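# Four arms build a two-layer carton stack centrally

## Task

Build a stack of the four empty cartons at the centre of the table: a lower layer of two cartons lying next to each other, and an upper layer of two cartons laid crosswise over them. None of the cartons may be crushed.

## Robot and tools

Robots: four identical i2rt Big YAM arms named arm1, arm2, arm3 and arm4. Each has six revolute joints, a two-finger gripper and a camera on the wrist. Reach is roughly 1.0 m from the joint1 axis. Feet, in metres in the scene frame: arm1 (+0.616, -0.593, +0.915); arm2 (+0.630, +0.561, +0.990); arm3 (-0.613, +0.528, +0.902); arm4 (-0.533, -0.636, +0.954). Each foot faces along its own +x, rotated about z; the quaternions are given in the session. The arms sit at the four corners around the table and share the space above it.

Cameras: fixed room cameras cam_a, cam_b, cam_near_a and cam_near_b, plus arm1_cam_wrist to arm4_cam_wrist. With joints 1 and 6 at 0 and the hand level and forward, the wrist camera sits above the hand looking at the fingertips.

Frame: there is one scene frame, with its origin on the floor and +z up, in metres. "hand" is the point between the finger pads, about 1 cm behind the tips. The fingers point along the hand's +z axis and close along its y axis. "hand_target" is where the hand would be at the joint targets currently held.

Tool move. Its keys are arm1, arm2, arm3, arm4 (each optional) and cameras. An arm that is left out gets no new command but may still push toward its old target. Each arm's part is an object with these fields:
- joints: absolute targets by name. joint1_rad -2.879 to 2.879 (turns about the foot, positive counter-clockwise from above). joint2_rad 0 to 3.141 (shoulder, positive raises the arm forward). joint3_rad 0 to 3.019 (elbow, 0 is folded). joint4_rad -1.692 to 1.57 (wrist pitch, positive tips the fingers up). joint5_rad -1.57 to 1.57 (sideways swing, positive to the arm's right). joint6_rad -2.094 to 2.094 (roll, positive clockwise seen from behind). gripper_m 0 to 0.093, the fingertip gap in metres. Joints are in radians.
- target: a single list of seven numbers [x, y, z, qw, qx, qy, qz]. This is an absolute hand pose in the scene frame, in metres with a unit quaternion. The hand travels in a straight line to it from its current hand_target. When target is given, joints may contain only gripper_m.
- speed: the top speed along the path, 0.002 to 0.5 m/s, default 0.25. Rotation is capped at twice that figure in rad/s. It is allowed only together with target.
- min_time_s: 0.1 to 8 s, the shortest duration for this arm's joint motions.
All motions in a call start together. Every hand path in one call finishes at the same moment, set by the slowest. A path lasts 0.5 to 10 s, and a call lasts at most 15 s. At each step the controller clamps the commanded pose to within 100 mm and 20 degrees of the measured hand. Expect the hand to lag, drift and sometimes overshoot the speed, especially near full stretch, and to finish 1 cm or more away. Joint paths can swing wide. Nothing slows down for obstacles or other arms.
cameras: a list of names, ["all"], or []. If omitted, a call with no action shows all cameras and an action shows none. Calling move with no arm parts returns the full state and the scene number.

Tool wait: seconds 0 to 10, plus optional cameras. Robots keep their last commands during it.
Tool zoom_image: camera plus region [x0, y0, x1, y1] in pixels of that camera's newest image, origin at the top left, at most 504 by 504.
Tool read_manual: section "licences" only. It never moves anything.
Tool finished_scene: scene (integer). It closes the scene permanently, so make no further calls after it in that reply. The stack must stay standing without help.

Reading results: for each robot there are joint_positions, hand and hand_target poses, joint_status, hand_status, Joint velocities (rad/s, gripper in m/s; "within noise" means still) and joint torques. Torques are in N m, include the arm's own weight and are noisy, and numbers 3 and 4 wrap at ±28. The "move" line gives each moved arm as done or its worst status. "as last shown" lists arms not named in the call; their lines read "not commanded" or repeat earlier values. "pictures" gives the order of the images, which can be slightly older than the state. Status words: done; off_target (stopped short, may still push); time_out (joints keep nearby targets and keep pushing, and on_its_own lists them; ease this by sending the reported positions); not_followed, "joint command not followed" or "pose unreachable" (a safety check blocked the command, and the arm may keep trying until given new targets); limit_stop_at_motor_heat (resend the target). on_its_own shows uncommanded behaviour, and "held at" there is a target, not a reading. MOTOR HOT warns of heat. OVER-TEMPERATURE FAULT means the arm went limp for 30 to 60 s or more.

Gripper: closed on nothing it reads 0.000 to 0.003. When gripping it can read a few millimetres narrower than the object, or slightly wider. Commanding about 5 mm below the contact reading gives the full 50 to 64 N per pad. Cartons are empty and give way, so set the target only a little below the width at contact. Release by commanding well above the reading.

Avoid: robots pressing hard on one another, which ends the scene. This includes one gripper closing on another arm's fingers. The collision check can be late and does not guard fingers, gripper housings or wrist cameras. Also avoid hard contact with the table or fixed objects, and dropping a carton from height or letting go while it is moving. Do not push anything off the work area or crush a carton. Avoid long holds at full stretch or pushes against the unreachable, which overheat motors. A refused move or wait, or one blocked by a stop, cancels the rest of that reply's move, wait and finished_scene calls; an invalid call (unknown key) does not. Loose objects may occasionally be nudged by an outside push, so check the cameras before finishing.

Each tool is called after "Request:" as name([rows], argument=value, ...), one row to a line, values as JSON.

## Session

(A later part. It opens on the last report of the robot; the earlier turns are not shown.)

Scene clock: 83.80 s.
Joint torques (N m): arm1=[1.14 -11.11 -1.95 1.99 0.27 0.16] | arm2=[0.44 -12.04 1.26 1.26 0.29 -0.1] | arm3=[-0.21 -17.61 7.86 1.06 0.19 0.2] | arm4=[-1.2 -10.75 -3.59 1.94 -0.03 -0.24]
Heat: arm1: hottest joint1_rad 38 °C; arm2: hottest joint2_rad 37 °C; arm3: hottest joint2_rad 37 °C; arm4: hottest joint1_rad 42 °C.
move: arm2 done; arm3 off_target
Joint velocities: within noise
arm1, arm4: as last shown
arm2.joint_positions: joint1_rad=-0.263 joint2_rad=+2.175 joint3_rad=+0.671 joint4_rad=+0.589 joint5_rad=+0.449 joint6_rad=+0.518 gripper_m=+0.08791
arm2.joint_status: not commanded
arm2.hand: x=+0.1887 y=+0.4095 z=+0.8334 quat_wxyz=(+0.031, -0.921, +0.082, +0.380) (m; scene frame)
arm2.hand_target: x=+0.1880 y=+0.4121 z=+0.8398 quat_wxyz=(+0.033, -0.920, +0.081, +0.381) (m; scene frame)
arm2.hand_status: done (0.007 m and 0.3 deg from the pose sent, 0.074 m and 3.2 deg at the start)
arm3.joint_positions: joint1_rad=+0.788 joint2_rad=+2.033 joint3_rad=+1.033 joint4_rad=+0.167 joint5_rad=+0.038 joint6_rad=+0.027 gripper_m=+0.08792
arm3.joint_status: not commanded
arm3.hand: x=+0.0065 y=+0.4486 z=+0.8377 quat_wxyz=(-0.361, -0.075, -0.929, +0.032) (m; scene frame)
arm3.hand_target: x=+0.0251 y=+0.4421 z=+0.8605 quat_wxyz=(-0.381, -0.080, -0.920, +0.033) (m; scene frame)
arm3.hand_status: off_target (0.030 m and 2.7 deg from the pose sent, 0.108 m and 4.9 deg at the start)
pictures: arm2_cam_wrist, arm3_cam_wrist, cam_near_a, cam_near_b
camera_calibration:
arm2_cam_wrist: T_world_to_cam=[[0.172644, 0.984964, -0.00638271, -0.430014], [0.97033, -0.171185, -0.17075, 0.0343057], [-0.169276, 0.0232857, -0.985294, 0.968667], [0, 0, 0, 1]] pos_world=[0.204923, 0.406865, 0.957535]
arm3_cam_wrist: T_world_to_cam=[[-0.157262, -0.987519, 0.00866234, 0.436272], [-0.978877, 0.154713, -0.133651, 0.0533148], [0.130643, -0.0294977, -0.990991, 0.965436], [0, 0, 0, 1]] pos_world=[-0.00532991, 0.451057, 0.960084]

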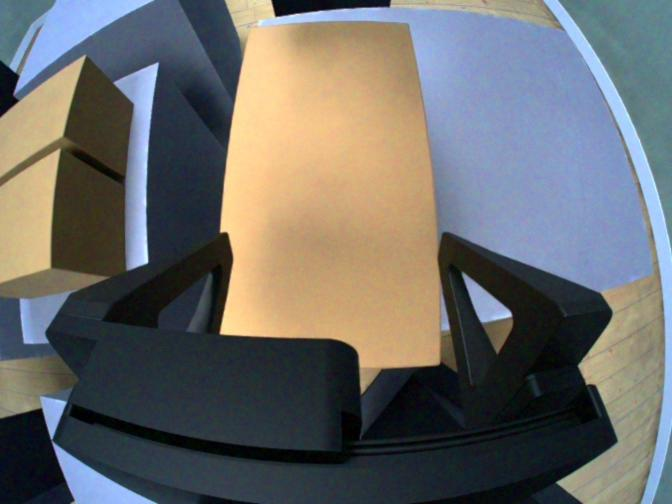

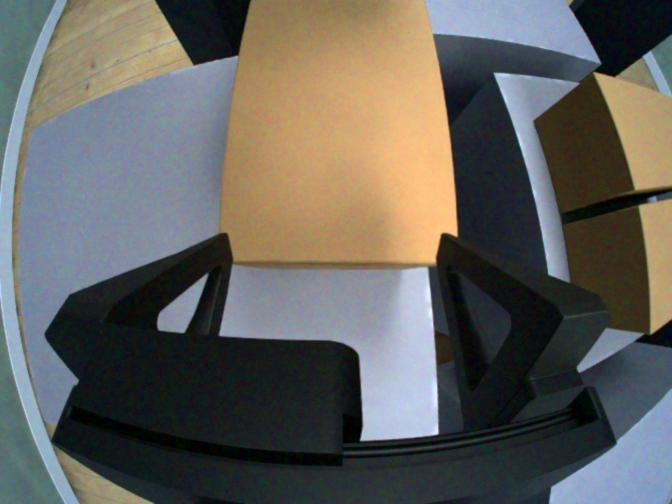

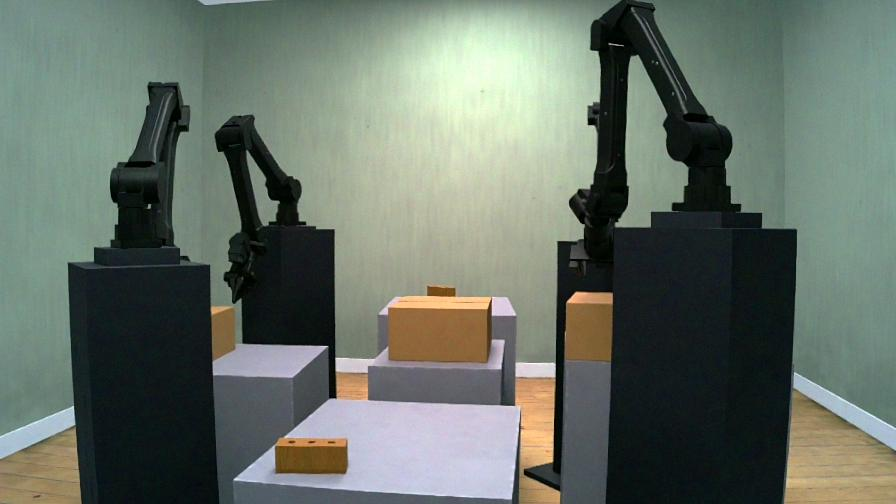

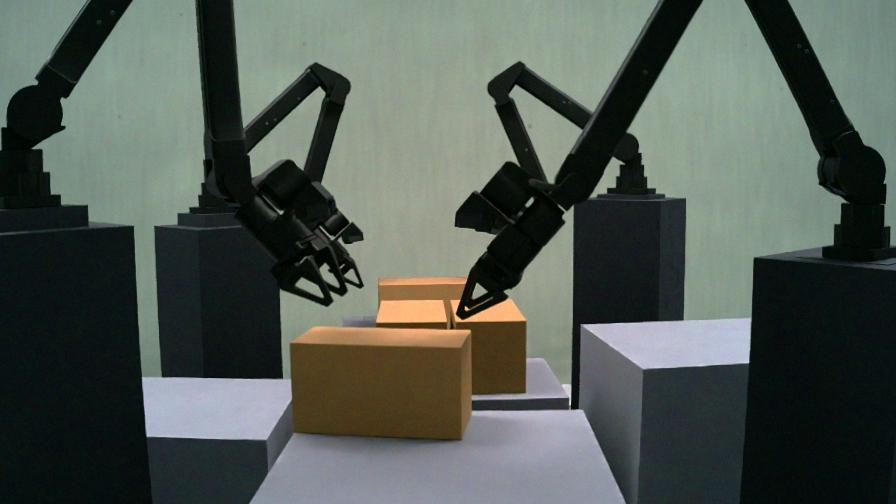

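Request:
move(arm2={"target":[0.29,0.393,0.83,-0.0333,0.92,-0.0805,-0.3812],"speed":0.15}, arm3={"target":[-0.045,0.456,0.81,0.3812,0.0805,0.92,-0.0333],"speed":0.15})

Request:
move(arm2={"target":[0.285,0.396,0.755,-0.0333,0.92,-0.0805,-0.3812],"speed":0.15}, arm3={"target":[-0.04,0.456,0.76,0.3812,0.0805,0.92,-0.0333],"speed":0.15}, cameras=["arm2_cam_wrist","arm3_cam_wrist","cam_near_b"])

Scene clock: 86.50 s.
Joint torques (N m): arm1=[1.2 -11.11 -1.96 2 0.27 0.16] | arm2=[2.14 -9.17 -0.21 2.21 0.59 0.1] | arm3=[0.73 -14.1 4.23 2.03 0.27 0.21] | arm4=[-0.97 -11.16 -3.6 1.96 -0.03 -0.23]
Heat: arm1: hottest joint1_rad 38 °C; arm2: hottest joint2_rad 37 °C; arm3: hottest joint2_rad 37 °C; arm4: hottest joint1_rad 42 °C.
move: arm2 done; arm3 done
Joint velocities: arm1=[within noise] | arm2=[-0.005 0.005 -0.017 0.017 -0.154 -0.022 -0.001] | arm3=[within noise] | arm4=[within noise]
arm1, arm4: as last shown
arm2.joint_positions: joint1_rad=-0.051 joint2_rad=+2.175 joint3_rad=+0.498 joint4_rad=+0.648 joint5_rad=+0.574 joint6_rad=+0.712 gripper_m=+0.08791
arm2.joint_status: not commanded
arm2.hand: x=+0.2889 y=+0.3952 z=+0.8283 quat_wxyz=(+0.039, -0.923, +0.078, +0.376) (m; scene frame)
arm2.hand_target: x=+0.2900 y=+0.3929 z=+0.8300 quat_wxyz=(+0.033, -0.920, +0.080, +0.381) (m; scene frame)
arm2.hand_status: done (0.003 m and 1.0 deg from the pose sent, 0.103 m and 0.3 deg at the start)
arm3.joint_positions: joint1_rad=+0.788 joint2_rad=+2.032 joint3_rad=+0.855 joint4_rad=+0.382 joint5_rad=+0.044 joint6_rad=+0.034 gripper_m=+0.08792
arm3.joint_status: not commanded
arm3.hand: x=-0.0462 y=+0.4537 z=+0.8130 quat_wxyz=(-0.378, -0.079, -0.922, +0.034) (m; scene frame)
arm3.hand_target: x=-0.0450 y=+0.4560 z=+0.8101 quat_wxyz=(-0.381, -0.080, -0.920, +0.033) (m; scene frame)
arm3.hand_status: done (0.004 m and 0.4 deg from the pose sent, 0.059 m and 2.7 deg at the start)
pictures: none

Scene clock: 87.80 s.
Joint torques (N m): arm1=[1.14 -11.05 -1.95 2.02 0.27 0.16] | arm2=[-0.21 -9.35 -0.7 2.33 0.24 -0.1] | arm3=[0.73 -14.92 4.72 1.99 0.27 0.21] | arm4=[-0.79 -11.16 -3.67 1.95 -0.04 -0.23]
Heat: arm1: hottest joint1_rad 38 °C; arm2: hottest joint2_rad 37 °C; arm3: hottest joint2_rad 37 °C; arm4: hottest joint1_rad 42 °C.
move: arm2 done; arm3 off_target
Joint velocities: within noise
arm1, arm4: as last shown
arm2.joint_positions: joint1_rad=-0.051 joint2_rad=+2.454 joint3_rad=+0.600 joint4_rad=+0.832 joint5_rad=+0.574 joint6_rad=+0.711 gripper_m=+0.08791
arm2.joint_status: not commanded
arm2.hand: x=+0.2885 y=+0.3954 z=+0.7569 quat_wxyz=(+0.037, -0.922, +0.078, +0.378) (m; scene frame)
arm2.hand_target: x=+0.2850 y=+0.3960 z=+0.7551 quat_wxyz=(+0.033, -0.920, +0.081, +0.381) (m; scene frame)
arm2.hand_status: done (0.004 m and 0.6 deg from the pose sent, 0.073 m and 1.0 deg at the start)
arm3.joint_positions: joint1_rad=+0.788 joint2_rad=+2.183 joint3_rad=+0.876 joint4_rad=+0.486 joint5_rad=+0.045 joint6_rad=+0.035 gripper_m=+0.08792
arm3.joint_status: not commanded
arm3.hand: x=-0.0539 y=+0.4548 z=+0.7546 quat_wxyz=(-0.366, -0.079, -0.926, +0.034) (m; scene frame)
arm3.hand_target: x=-0.0403 y=+0.4561 z=+0.7603 quat_wxyz=(-0.381, -0.081, -0.920, +0.033) (m; scene frame)
arm3.hand_status: off_target (0.015 m and 1.9 deg from the pose sent, 0.053 m and 0.4 deg at the start)
pictures: arm2_cam_wrist, arm3_cam_wrist, cam_near_b
camera_calibration:
arm2_cam_wrist: T_world_to_cam=[[0.170033, 0.985414, 0.00689953, -0.443334], [0.971781, -0.166511, -0.167079, -0.0830774], [-0.163494, 0.0351139, -0.985919, 0.904689], [0, 0, 0, 1]] pos_world=[0.304026, 0.391267, 0.881129]
arm3_cam_wrist: T_world_to_cam=[[-0.167585, -0.985826, 0.00793512, 0.432864], [-0.975496, 0.164655, -0.145932, -0.0129403], [0.142557, -0.0321968, -0.989263, 0.891664], [0, 0, 0, 1]] pos_world=[-0.0671948, 0.457568, 0.876767]

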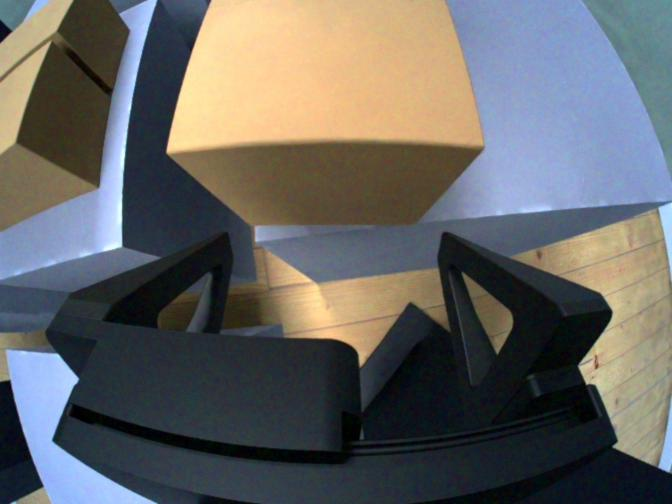

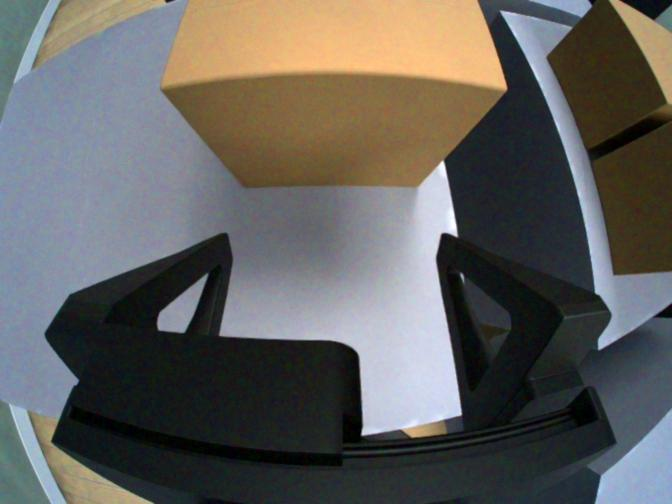

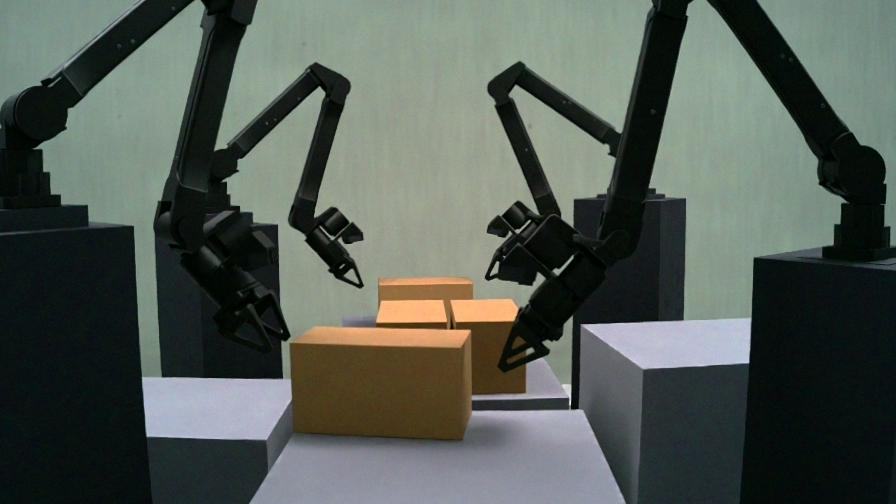

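Request:
move(arm2={"target":[0.212,0.408,0.762,-0.0333,0.92,-0.0805,-0.3812],"speed":0.06}, arm3={"target":[0.045,0.438,0.775,0.3812,0.0805,0.92,-0.0333],"speed":0.06})

Request:
move(arm2={"target":[0.210,0.408,0.83,-0.0333,0.92,-0.0805,-0.3812],"speed":0.08}, arm3={"target":[0.049,0.438,0.85,0.3812,0.0805,0.92,-0.0333],"speed":0.08}, cameras=["arm2_cam_wrist","arm3_cam_wrist","cam_near_b","cam_near_a"])

Scene clock: 91.17 s.
Joint torques (N m): arm1=[1.14 -11.05 -1.96 2 0.26 0.16] | arm2=[-2.55 -12.86 3.41 1.74 0.6 -0.21] | arm3=[-0.56 -16.62 9.92 1.92 0.21 0.23] | arm4=[-1.14 -11.16 -3.67 1.96 -0.04 -0.23]
Heat: arm1: hottest joint1_rad 38 °C; arm2: hottest joint2_rad 37 °C; arm3: hottest joint2_rad 37 °C; arm4: hottest joint1_rad 42 °C.
move: arm2 off_target; arm3 off_target
Joint velocities: within noise
arm1, arm4: as last shown
arm2.joint_positions: joint1_rad=-0.187 joint2_rad=+2.451 joint3_rad=+0.661 joint4_rad=+0.774 joint5_rad=+0.472 joint6_rad=+0.569 gripper_m=+0.08791
arm2.joint_status: not commanded
arm2.hand: x=+0.2532 y=+0.4144 z=+0.7451 quat_wxyz=(+0.045, -0.934, +0.063, +0.349) (m; scene frame)
arm2.hand_target: x=+0.2133 y=+0.4091 z=+0.7638 quat_wxyz=(+0.034, -0.920, +0.081, +0.382) (m; scene frame)
arm2.hand_status: off_target (0.045 m and 4.7 deg from the pose sent, 0.078 m and 0.6 deg at the start)
arm3.joint_positions: joint1_rad=+0.788 joint2_rad=+2.223 joint3_rad=+1.060 joint4_rad=+0.284 joint5_rad=+0.034 joint6_rad=+0.020 gripper_m=+0.08792
arm3.joint_status: not commanded
arm3.hand: x=-0.0025 y=+0.4506 z=+0.7517 quat_wxyz=(-0.339, -0.071, -0.938, +0.030) (m; scene frame)
arm3.hand_target: x=+0.0409 y=+0.4383 z=+0.7785 quat_wxyz=(-0.382, -0.080, -0.920, +0.033) (m; scene frame)
arm3.hand_status: off_target (0.054 m and 5.4 deg from the pose sent, 0.102 m and 1.9 deg at the start)
pictures: none

Scene clock: 92.70 s.
Joint torques (N m): arm1=[1.08 -11.11 -1.98 2.02 0.26 0.16] | arm2=[-0.97 -13.22 2.95 2.17 0.6 -0.19] | arm3=[-0.38 -21.42 9.44 2.47 0.19 0.24] | arm4=[-1.03 -11.28 -3.73 1.94 -0.03 -0.24]
Heat: arm1: hottest joint1_rad 38 °C; arm2: hottest joint2_rad 37 °C; arm3: hottest joint2_rad 38 °C; arm4: hottest joint1_rad 42 °C.
move: arm2 off_target; arm3 off_target
Joint velocities: within noise
arm1.joint_positions: joint1_rad=+1.106 joint2_rad=+2.378 joint3_rad=+0.528 joint4_rad=+1.015 joint5_rad=+0.214 joint6_rad=+0.216 gripper_m=+0.00035
arm1.joint_status: not commanded
arm1.hand: x=+0.2215 y=-0.6740 z=+0.7102 quat_wxyz=(-0.006, +0.929, -0.002, -0.371) (m; scene frame)
arm1.hand_target: x=+0.2199 y=-0.6800 z=+0.7198 quat_wxyz=(+0.000, +0.924, +0.000, -0.383) (m; scene frame)
arm1.hand_status: not commanded
arm2.joint_positions: joint1_rad=-0.201 joint2_rad=+2.225 joint3_rad=+0.600 joint4_rad=+0.617 joint5_rad=+0.468 joint6_rad=+0.559 gripper_m=+0.08791
arm2.joint_status: not commanded
arm2.hand: x=+0.2405 y=+0.4120 z=+0.8079 quat_wxyz=(+0.045, -0.933, +0.065, +0.351) (m; scene frame)
arm2.hand_target: x=+0.2109 y=+0.4087 z=+0.8304 quat_wxyz=(+0.034, -0.920, +0.081, +0.382) (m; scene frame)
arm2.hand_status: off_target (0.038 m and 4.4 deg from the pose sent, 0.096 m and 4.7 deg at the start)
arm3.joint_positions: joint1_rad=+0.788 joint2_rad=+2.125 joint3_rad=+1.060 joint4_rad=+0.115 joint5_rad=+0.036 joint6_rad=+0.021 gripper_m=+0.08792
arm3.joint_status: not commanded
arm3.hand: x=-0.0097 y=+0.4508 z=+0.7842 quat_wxyz=(-0.305, -0.072, -0.949, +0.030) (m; scene frame)
arm3.hand_target: x=+0.0428 y=+0.4385 z=+0.8529 quat_wxyz=(-0.381, -0.080, -0.920, +0.033) (m; scene frame)
arm3.hand_status: off_target (0.089 m and 9.4 deg from the pose sent, 0.112 m and 5.4 deg at the start; pose on its path clipped on 2 of 46 steps)
arm4.joint_positions: joint1_rad=-1.155 joint2_rad=+2.520 joint3_rad=+0.553 joint4_rad=+1.195 joint5_rad=-0.123 joint6_rad=-0.122 gripper_m=+0.00019
arm4.joint_status: not commanded
arm4.hand: x=-0.1355 y=-0.6805 z=+0.7254 quat_wxyz=(-0.393, +0.004, -0.920, -0.001) (m; scene frame)
arm4.hand_target: x=-0.1499 y=-0.6837 z=+0.7202 quat_wxyz=(-0.382, +0.000, -0.924, +0.000) (m; scene frame)
arm4.hand_status: not commanded
pictures: arm2_cam_wrist, arm3_cam_wrist, cam_near_a, cam_near_b
camera_calibration:
arm2_cam_wrist: T_world_to_cam=[[0.150826, 0.987882, 0.0366154, -0.472268], [0.983142, -0.146024, -0.110043, -0.0822955], [-0.103363, 0.0525956, -0.993252, 0.930771], [0, 0, 0, 1]] pos_world=[0.248346, 0.405573, 0.932727]
arm3_cam_wrist: T_world_to_cam=[[-0.149506, -0.988638, 0.0156043, 0.431605], [-0.988663, 0.149251, -0.0164485, -0.0596832], [0.0139327, -0.0178866, -0.999743, 0.915025], [0, 0, 0, 1]] pos_world=[-0.00722764, 0.451975, 0.907073]

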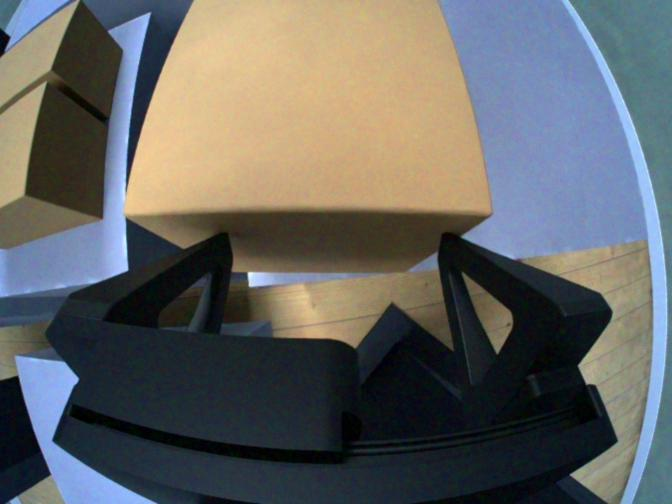

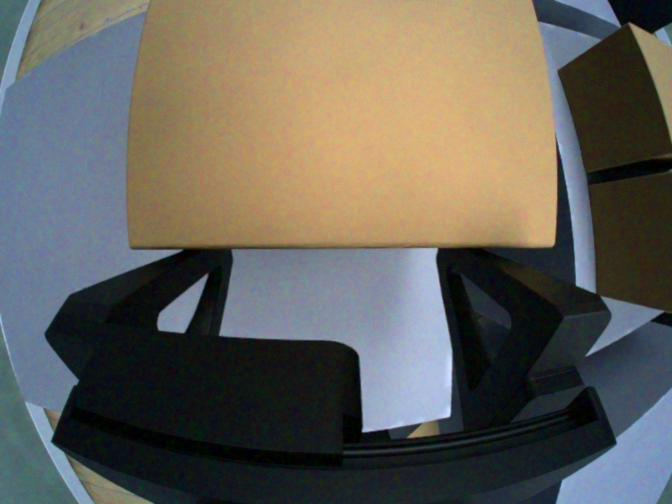

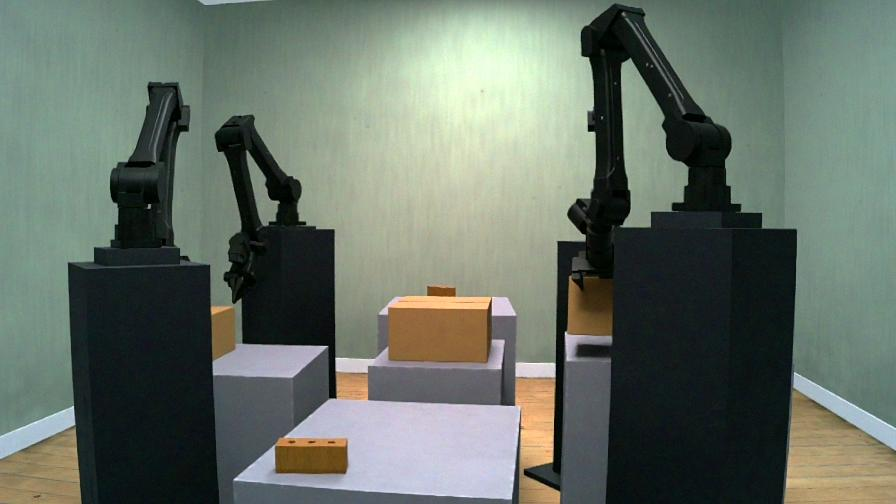

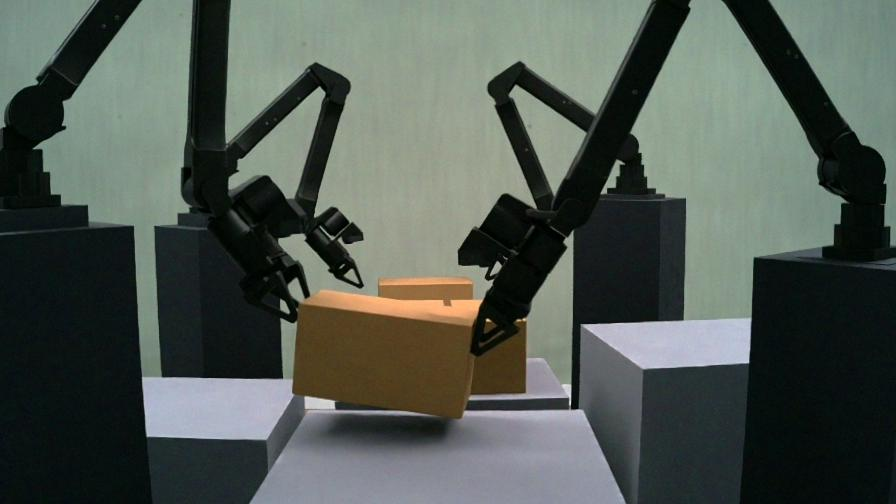

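Request:
move(arm2={"target":[0.210,0.408,0.92,-0.0333,0.92,-0.0805,-0.3812],"speed":0.1}, arm3={"target":[0.049,0.438,0.97,0.3812,0.0805,0.92,-0.0333],"speed":0.1}, cameras=["arm2_cam_wrist","arm3_cam_wrist","cam_near_b"])

Scene clock: 95.83 s.
Joint torques (N m): arm1=[1.08 -11.11 -1.95 2 0.26 0.16] | arm2=[-1.08 -11.81 5.87 2.06 0.71 -0.16] | arm3=[-0.21 -18.67 13.86 2.29 0.2 0.26] | arm4=[-0.73 -11.22 -3.64 1.92 -0.02 -0.24]
Heat: arm1: hottest joint1_rad 38 °C; arm2: hottest joint2_rad 37 °C; arm3: hottest joint2_rad 38 °C; arm4: hottest joint1_rad 42 °C.
move: arm2 off_target; arm3 off_target
Joint velocities: within noise
arm1, arm4: as last shown
arm2.joint_positions: joint1_rad=-0.202 joint2_rad=+1.887 joint3_rad=+0.540 joint4_rad=+0.340 joint5_rad=+0.466 joint6_rad=+0.559 gripper_m=+0.08791
arm2.joint_status: not commanded
arm2.hand: x=+0.2383 y=+0.4102 z=+0.8962 quat_wxyz=(+0.044, -0.933, +0.065, +0.350) (m; scene frame)
arm2.hand_target: x=+0.2110 y=+0.4087 z=+0.9204 quat_wxyz=(+0.034, -0.920, +0.081, +0.382) (m; scene frame)
arm2.hand_status: off_target (0.037 m and 4.4 deg from the pose sent, 0.116 m and 4.4 deg at the start)
arm3.joint_positions: joint1_rad=+0.788 joint2_rad=+1.863 joint3_rad=+1.055 joint4_rad=-0.157 joint5_rad=+0.036 joint6_rad=+0.021 gripper_m=+0.08792
arm3.joint_status: not commanded
arm3.hand: x=-0.0170 y=+0.4512 z=+0.8970 quat_wxyz=(-0.298, -0.072, -0.951, +0.029) (m; scene frame)
arm3.hand_target: x=+0.0386 y=+0.4391 z=+0.9749 quat_wxyz=(-0.382, -0.080, -0.920, +0.033) (m; scene frame)
arm3.hand_status: off_target (0.099 m and 10.2 deg from the pose sent, 0.195 m and 9.4 deg at the start; pose on its path clipped on 47 of 66 steps)
pictures: arm2_cam_wrist, arm3_cam_wrist, cam_near_b
camera_calibration:
arm2_cam_wrist: T_world_to_cam=[[0.150307, 0.987995, 0.0356769, -0.472434], [0.983294, -0.14565, -0.109174, -0.0716423], [-0.102667, 0.0514905, -0.993382, 1.01874], [0, 0, 0, 1]] pos_world=[0.246046, 0.403873, 1.02103]
arm3_cam_wrist: T_world_to_cam=[[-0.149188, -0.988677, 0.0161726, 0.428563], [-0.988809, 0.149176, -0.00196751, -0.0780523], [-0.00046733, -0.0162851, -0.999867, 1.02702], [0, 0, 0, 1]] pos_world=[-0.0127624, 0.452079, 1.0198]

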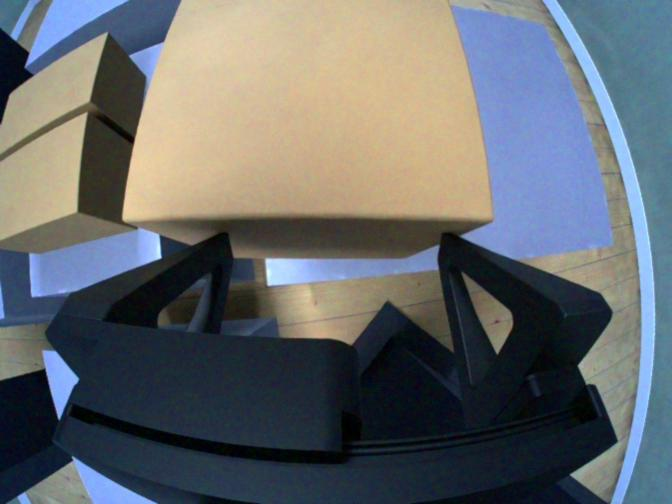

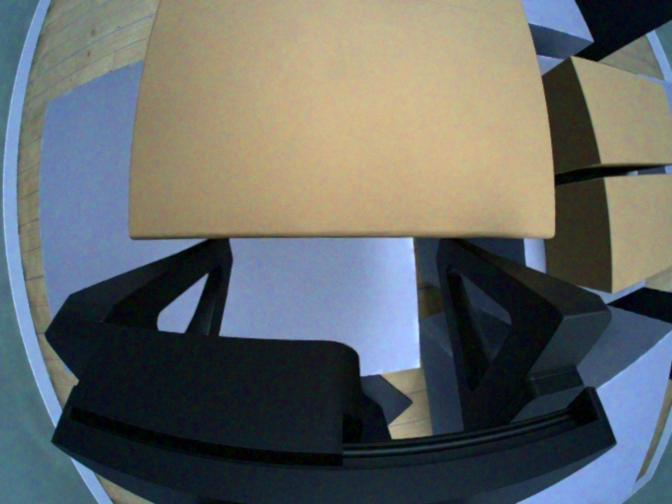

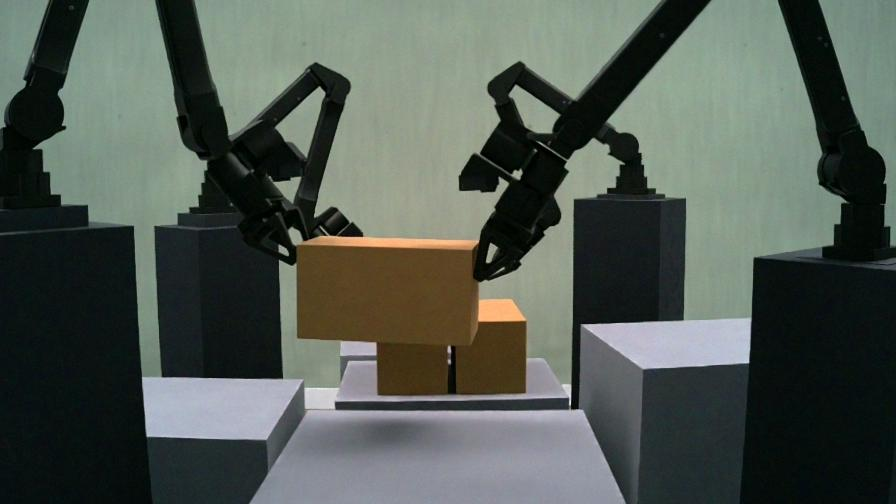

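Request:
move(arm2={"target":[0.0845,0.072,0.93,0,0.9239,0,-0.3827],"speed":0.14}, arm3={"target":[-0.0765,0.072,0.98,0.3827,0,0.9239,0],"speed":0.14}, cameras=["arm2_cam_wrist","arm3_cam_wrist","cam_near_b","cam_near_a","cam_a"])

Scene clock: 102.03 s.
Joint torques (N m): arm1=[1.14 -11.11 -1.96 2 0.26 0.16] | arm2=[-1.85 -17.38 15.66 2.1 1.33 -0.25] | arm3=[3.25 -17.2 12.83 1.39 -1.29 0.35] | arm4=[-0.97 -11.16 -3.66 1.91 -0.02 -0.25]
Heat: arm1: hottest joint1_rad 38 °C; arm2: hottest joint2_rad 37 °C; arm3: hottest joint2_rad 39 °C; arm4: hottest joint1_rad 42 °C.
move: arm2 off_target; arm3 off_target
Joint velocities: within noise
arm1, arm4: as last shown
arm2.joint_positions: joint1_rad=+0.134 joint2_rad=+2.271 joint3_rad=+1.431 joint4_rad=-0.286 joint5_rad=+0.540 joint6_rad=+0.715 gripper_m=+0.08791
arm2.joint_status: not commanded
arm2.hand: x=+0.1395 y=+0.0965 z=+0.8852 quat_wxyz=(+0.027, -0.940, -0.025, +0.339) (m; scene frame)
arm2.hand_target: x=+0.0893 y=+0.0777 z=+0.9340 quat_wxyz=(+0.001, -0.924, +0.001, +0.383) (m; scene frame)
arm2.hand_status: off_target (0.075 m and 6.8 deg from the pose sent, 0.373 m and 9.8 deg at the start)
arm3.joint_positions: joint1_rad=+0.037 joint2_rad=+1.969 joint3_rad=+1.402 joint4_rad=-0.482 joint5_rad=-0.527 joint6_rad=-0.681 gripper_m=+0.08792
arm3.joint_status: not commanded
arm3.hand: x=-0.1169 y=+0.0763 z=+0.9546 quat_wxyz=(-0.355, -0.021, -0.934, -0.008) (m; scene frame)
arm3.hand_target: x=-0.0792 y=+0.0750 z=+0.9813 quat_wxyz=(-0.383, +0.000, -0.924, +0.000) (m; scene frame)
arm3.hand_status: off_target (0.048 m and 4.2 deg from the pose sent, 0.393 m and 13.5 deg at the start)
pictures: arm2_cam_wrist, arm3_cam_wrist, cam_a, cam_near_a, cam_near_b
camera_calibration:
arm2_cam_wrist: T_world_to_cam=[[-0.0299195, 0.997366, 0.0660778, -0.149997], [0.996304, 0.0350819, -0.0784009, -0.0679033], [-0.0805125, 0.0634879, -0.99473, 1.01076], [0, 0, 0, 1]] pos_world=[0.144543, 0.0878131, 1.01002]
arm3_cam_wrist: T_world_to_cam=[[-0.0297844, -0.99921, -0.0263149, 0.0974561], [-0.992329, 0.032719, -0.119221, -0.000382547], [0.119987, 0.0225621, -0.992519, 1.08269], [0, 0, 0, 1]] pos_world=[-0.127386, 0.0729639, 1.07711]

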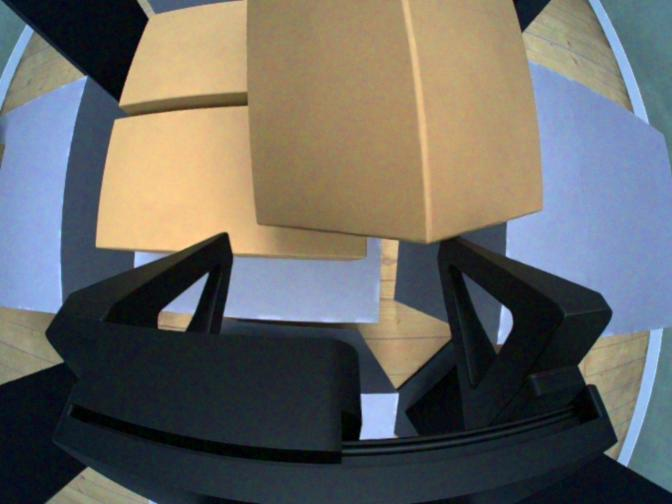

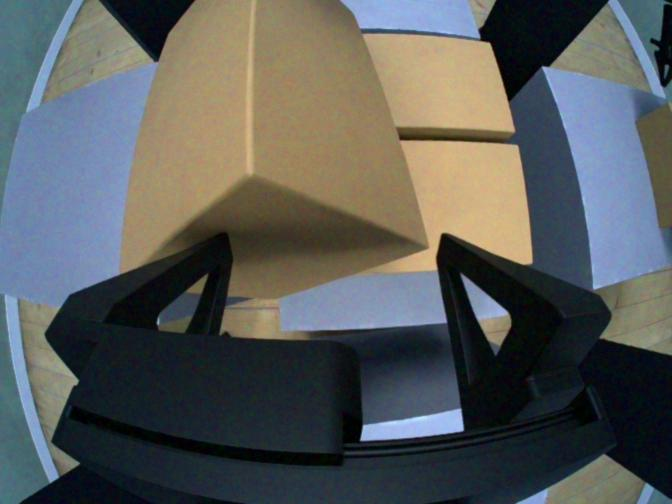

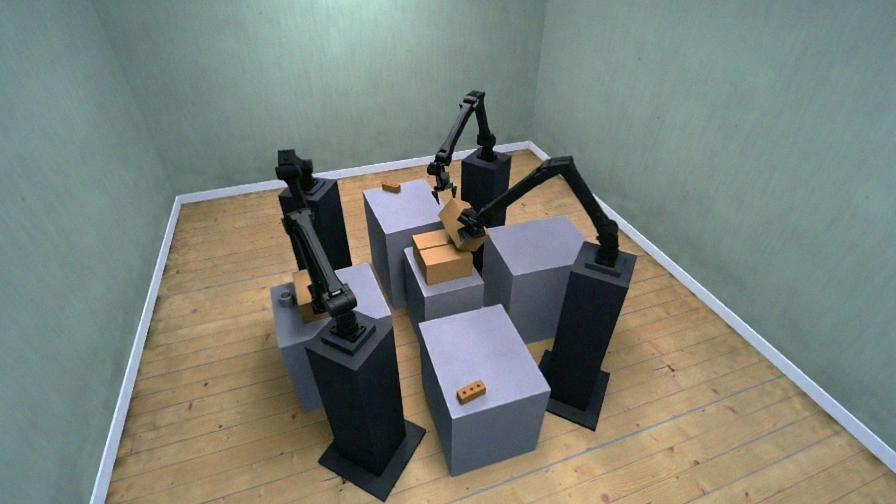

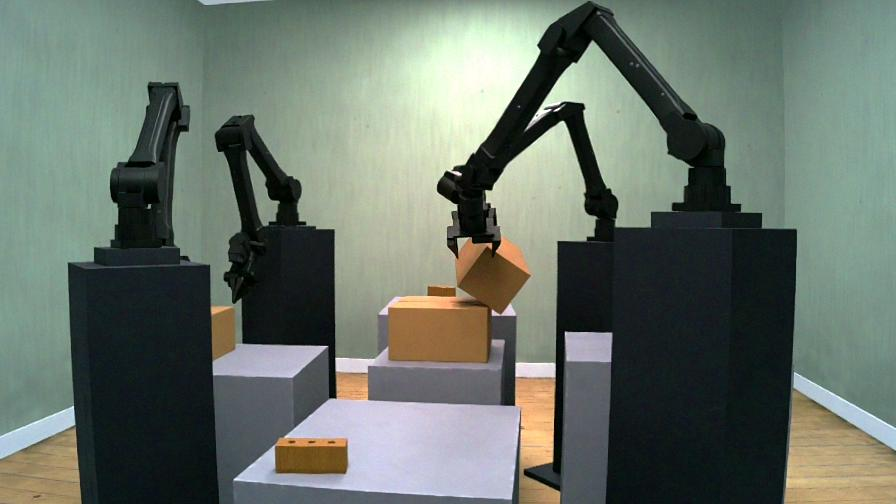

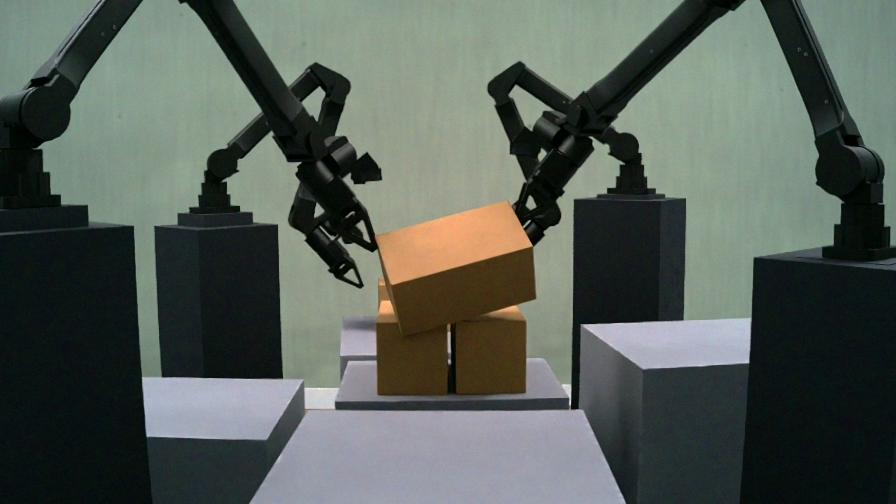

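Request:
move(arm2={"target":[0.0845,0.02,1.02,0,0.9239,0,-0.3827],"speed":0.1}, arm3={"target":[-0.0765,0.02,0.98,0.3827,0,0.9239,0],"speed":0.1}, cameras=["arm2_cam_wrist","arm3_cam_wrist","cam_near_b","cam_near_a"])

Scene clock: 107.00 s.
Joint torques (N m): arm1=[1.14 -11.16 -1.96 2 0.26 0.16] | arm2=[-3.14 -19.43 15.99 1.84 1.05 -0.27] | arm3=[3.37 -20.66 12.41 1.61 -1.6 0.42] | arm4=[-1.03 -11.11 -3.71 1.96 -0.03 -0.24]
Heat: arm1: hottest joint1_rad 38 °C; arm2: hottest joint2_rad 37 °C; arm3: hottest joint3_rad 40 °C; arm4: hottest joint1_rad 42 °C.
move: arm2 off_target; arm3 off_target
Joint velocities: within noise
arm1, arm4: as last shown
arm2.joint_positions: joint1_rad=+0.193 joint2_rad=+2.244 joint3_rad=+1.646 joint4_rad=-0.555 joint5_rad=+0.575 joint6_rad=+0.763 gripper_m=+0.08792
arm2.joint_status: not commanded
arm2.hand: x=+0.1371 y=+0.0328 z=+0.9627 quat_wxyz=(+0.030, -0.938, -0.030, +0.343) (m; scene frame)
arm2.hand_target: x=+0.0890 y=+0.0260 z=+1.0224 quat_wxyz=(+0.001, -0.923, +0.000, +0.384) (m; scene frame)
arm2.hand_status: off_target (0.079 m and 6.8 deg from the pose sent, 0.164 m and 6.8 deg at the start; pose on its path clipped on 47 of 81 steps)
arm3.joint_positions: joint1_rad=-0.019 joint2_rad=+2.089 joint3_rad=+1.571 joint4_rad=-0.586 joint5_rad=-0.552 joint6_rad=-0.749 gripper_m=+0.08792
arm3.joint_status: not commanded
arm3.hand: x=-0.1188 y=+0.0234 z=+0.9399 quat_wxyz=(-0.348, -0.020, -0.937, -0.014) (m; scene frame)
arm3.hand_target: x=-0.0795 y=+0.0236 z=+0.9811 quat_wxyz=(-0.383, +0.001, -0.924, -0.001) (m; scene frame)
arm3.hand_status: off_target (0.058 m and 5.1 deg from the pose sent, 0.074 m and 4.2 deg at the start)
pictures: arm2_cam_wrist, arm3_cam_wrist, cam_near_a, cam_near_b
camera_calibration:
arm2_cam_wrist: T_world_to_cam=[[-0.0372193, 0.996412, 0.0760091, -0.100145], [0.99511, 0.0439194, -0.0884692, -0.0476473], [-0.09149, 0.0723447, -0.993175, 1.09147], [0, 0, 0, 1]] pos_world=[0.143545, 0.0229168, 1.08741]
arm3_cam_wrist: T_world_to_cam=[[-0.0229851, -0.99906, -0.0367568, 0.054793], [-0.994359, 0.0266541, -0.102662, -0.0178383], [0.103545, 0.0341898, -0.994037, 1.06862], [0, 0, 0, 1]] pos_world=[-0.127129, 0.0186809, 1.06243]

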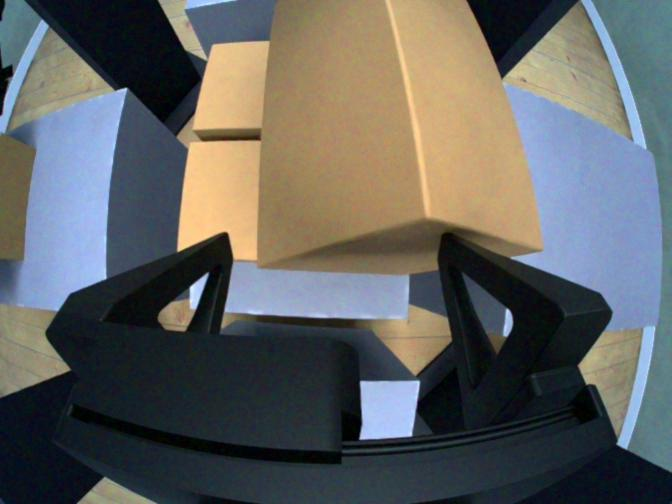

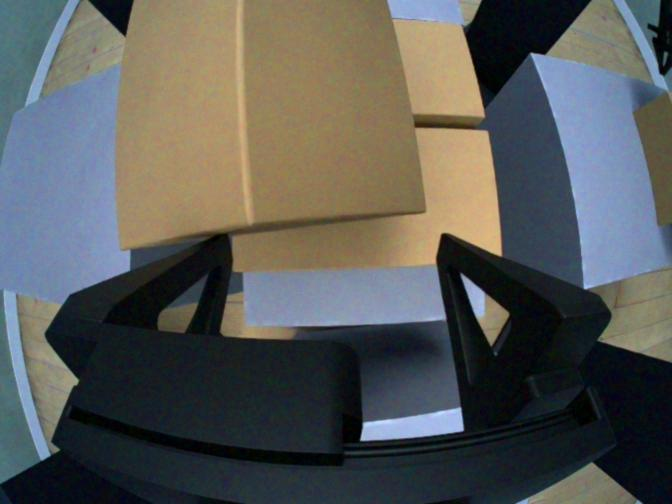

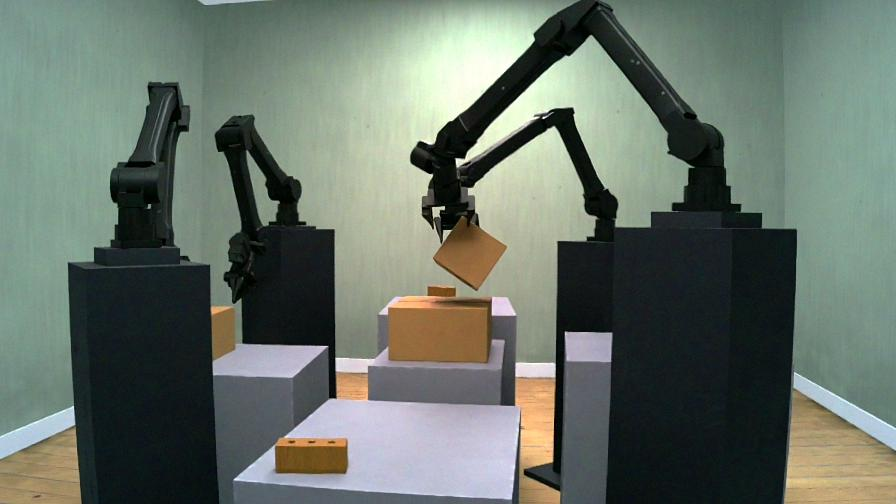

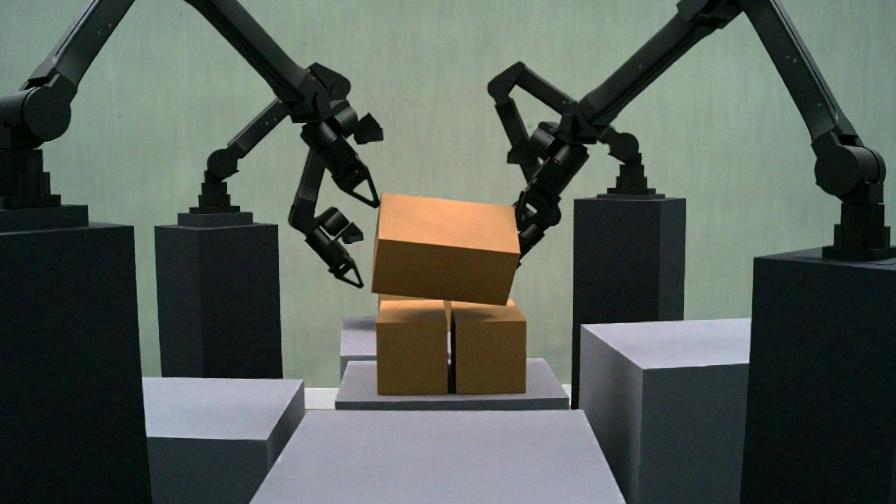

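Request:
move(arm2={"target":[0.0845,0.06,0.96,0,0.9239,0,-0.3827],"speed":0.06}, arm3={"target":[-0.0765,0.06,0.935,0.3827,0,0.9239,0],"speed":0.06}, cameras=["arm3_cam_wrist","cam_near_b","cam_near_a"])

Scene clock: 109.53 s.
Joint torques (N m): arm1=[1.08 -11.16 -1.96 2 0.26 0.16] | arm2=[-6.71 -17.96 8.05 3.06 0.74 -0.28] | arm3=[5.19 -20.78 8.94 2.63 -0.83 0.49] | arm4=[-0.85 -11.05 -3.63 1.99 -0.03 -0.24]
Heat: arm1: hottest joint1_rad 38 °C; arm2: hottest joint2_rad 38 °C; arm3: hottest joint3_rad 41 °C; arm4: hottest joint1_rad 42 °C.
move: arm2 off_target; arm3 off_target
Joint velocities: within noise
arm1, arm4: as last shown
arm2.joint_positions: joint1_rad=+0.190 joint2_rad=+2.240 joint3_rad=+1.588 joint4_rad=-0.392 joint5_rad=+0.562 joint6_rad=+0.735 gripper_m=+0.08792
arm2.joint_status: not commanded
arm2.hand: x=+0.1318 y=+0.0260 z=+0.9569 quat_wxyz=(-0.009, -0.929, -0.027, +0.370) (m; scene frame)
arm2.hand_target: x=+0.0876 y=+0.0618 z=+0.9604 quat_wxyz=(+0.001, -0.924, +0.000, +0.382) (m; scene frame)
arm2.hand_status: off_target (0.058 m and 3.7 deg from the pose sent, 0.059 m and 6.8 deg at the start)
arm3.joint_positions: joint1_rad=-0.001 joint2_rad=+2.089 joint3_rad=+1.459 joint4_rad=-0.441 joint5_rad=-0.547 joint6_rad=-0.712 gripper_m=+0.08792
arm3.joint_status: not commanded
arm3.hand: x=-0.1207 y=+0.0454 z=+0.9067 quat_wxyz=(-0.355, -0.025, -0.934, -0.010) (m; scene frame)
arm3.hand_target: x=-0.0789 y=+0.0623 z=+0.9356 quat_wxyz=(-0.383, +0.000, -0.924, -0.002) (m; scene frame)
arm3.hand_status: off_target (0.054 m and 4.6 deg from the pose sent, 0.056 m and 5.1 deg at the start)
pictures: arm3_cam_wrist, cam_near_a, cam_near_b
camera_calibration:
arm3_cam_wrist: T_world_to_cam=[[-0.0345885, -0.998836, -0.0336229, 0.0712096], [-0.992174, 0.0383577, -0.118823, -0.00935797], [0.119974, 0.0292498, -0.992346, 1.03576], [0, 0, 0, 1]] pos_world=[-0.131086, 0.04119, 1.02911]

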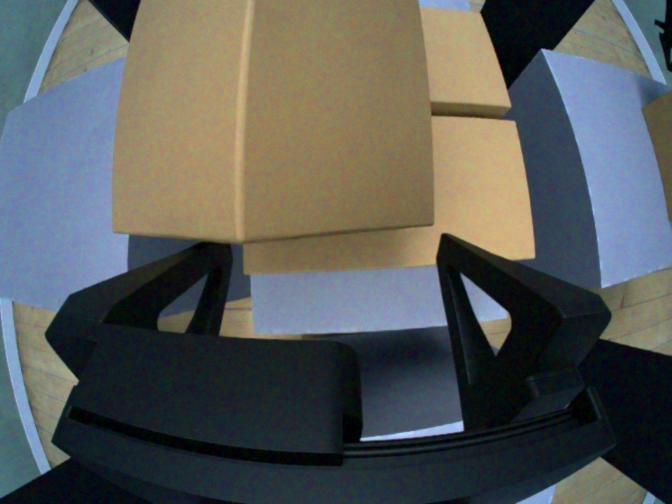

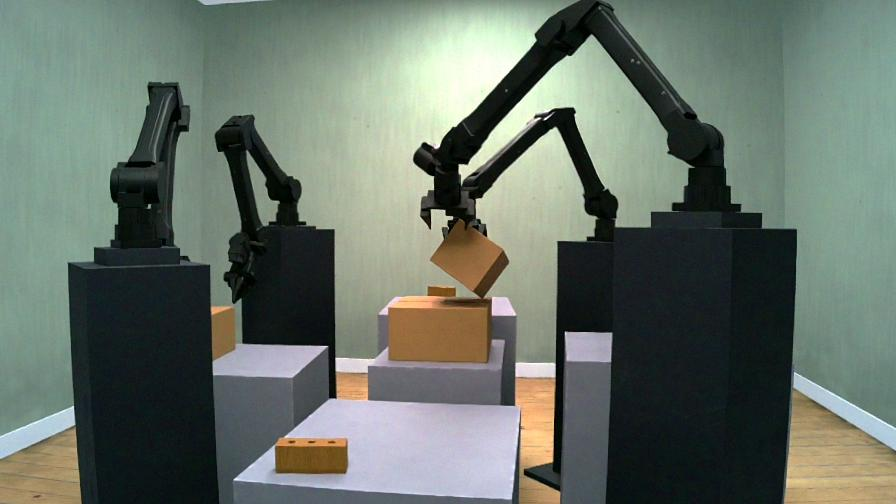

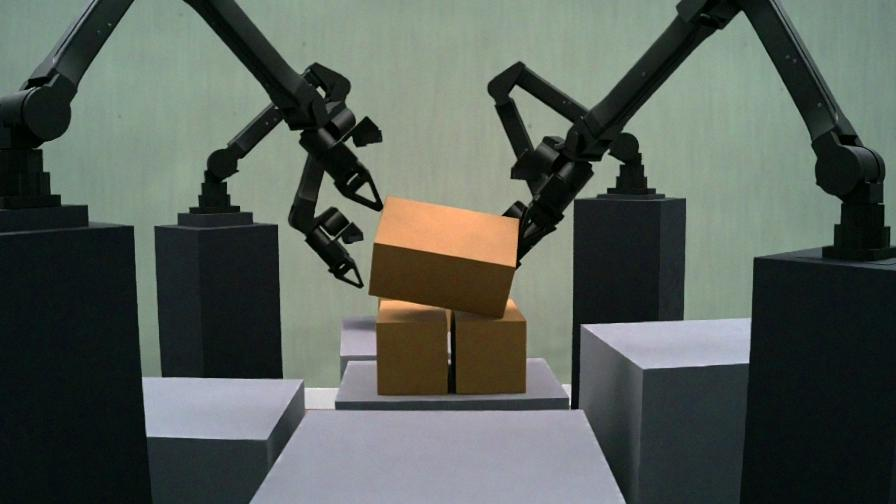

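Request:
move(arm2={"target":[0.0845,0.07,0.86,0,0.9239,0,-0.3827],"speed":0.06}, arm3={"target":[-0.0765,0.06,0.895,0.3827,0,0.9239,0],"speed":0.06}, cameras=["cam_near_b","cam_near_a"])

Scene clock: 112.20 s.
Joint torques (N m): arm1=[1.14 -11.05 -1.96 1.99 0.26 0.16] | arm2=[-5.66 -15.44 9.09 3.81 1.03 -0.42] | arm3=[5.01 -19.55 9.51 3.1 -1.35 0.49] | arm4=[-1.08 -10.99 -3.62 1.92 -0.04 -0.23]
Heat: arm1: hottest joint1_rad 38 °C; arm2: hottest joint2_rad 38 °C; arm3: hottest joint3_rad 41 °C; arm4: hottest joint1_rad 42 °C.
move: arm2 off_target; arm3 off_target
Joint velocities: within noise
arm1, arm4: as last shown
arm2.joint_positions: joint1_rad=+0.177 joint2_rad=+2.368 joint3_rad=+1.543 joint4_rad=-0.224 joint5_rad=+0.550 joint6_rad=+0.732 gripper_m=+0.08792
arm2.joint_status: not commanded
arm2.hand: x=+0.1339 y=+0.0436 z=+0.8676 quat_wxyz=(-0.008, -0.931, -0.025, +0.365) (m; scene frame)
arm2.hand_target: x=+0.0885 y=+0.0731 z=+0.8615 quat_wxyz=(+0.001, -0.924, +0.000, +0.382) (m; scene frame)
arm2.hand_status: off_target (0.057 m and 3.7 deg from the pose sent, 0.117 m and 3.7 deg at the start)
arm3.joint_positions: joint1_rad=+0.001 joint2_rad=+2.130 joint3_rad=+1.422 joint4_rad=-0.376 joint5_rad=-0.537 joint6_rad=-0.711 gripper_m=+0.08792
arm3.joint_status: not commanded
arm3.hand: x=-0.1262 y=+0.0526 z=+0.8704 quat_wxyz=(-0.348, -0.027, -0.937, -0.012) (m; scene frame)
arm3.hand_target: x=-0.0795 y=+0.0633 z=+0.8965 quat_wxyz=(-0.383, +0.001, -0.924, -0.002) (m; scene frame)
arm3.hand_status: off_target (0.056 m and 5.5 deg from the pose sent, 0.048 m and 4.6 deg at the start)
pictures: cam_near_a, cam_near_b

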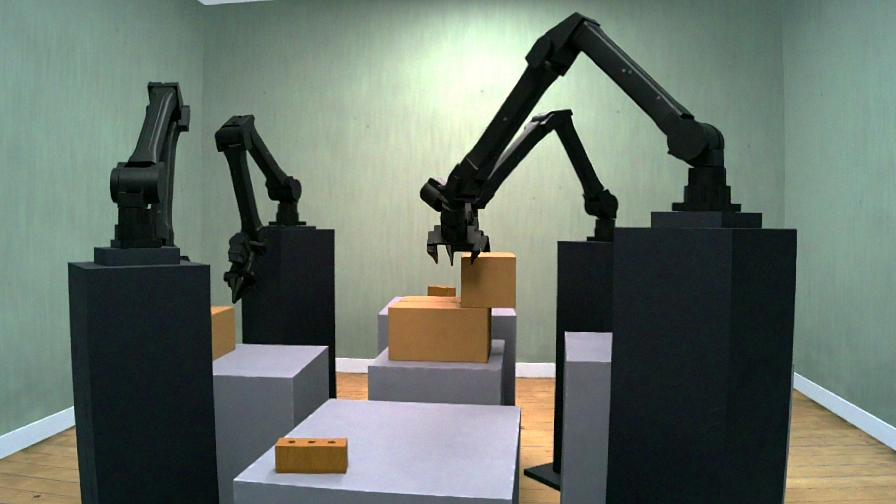

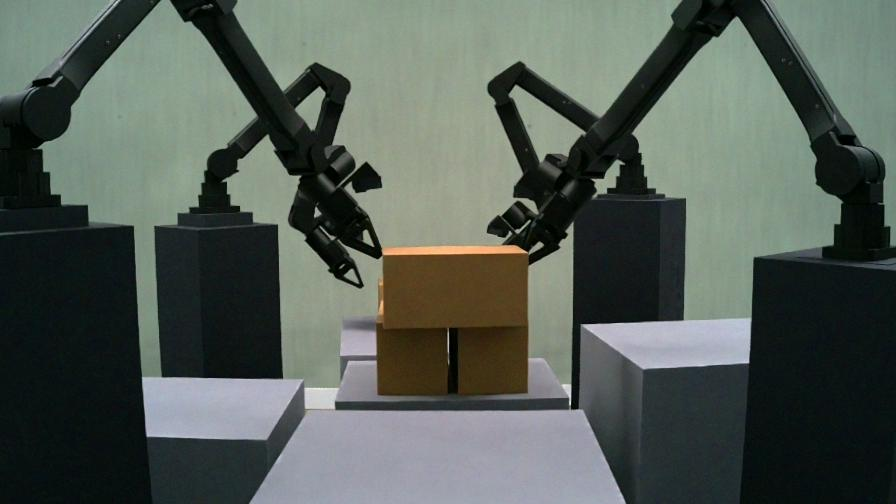

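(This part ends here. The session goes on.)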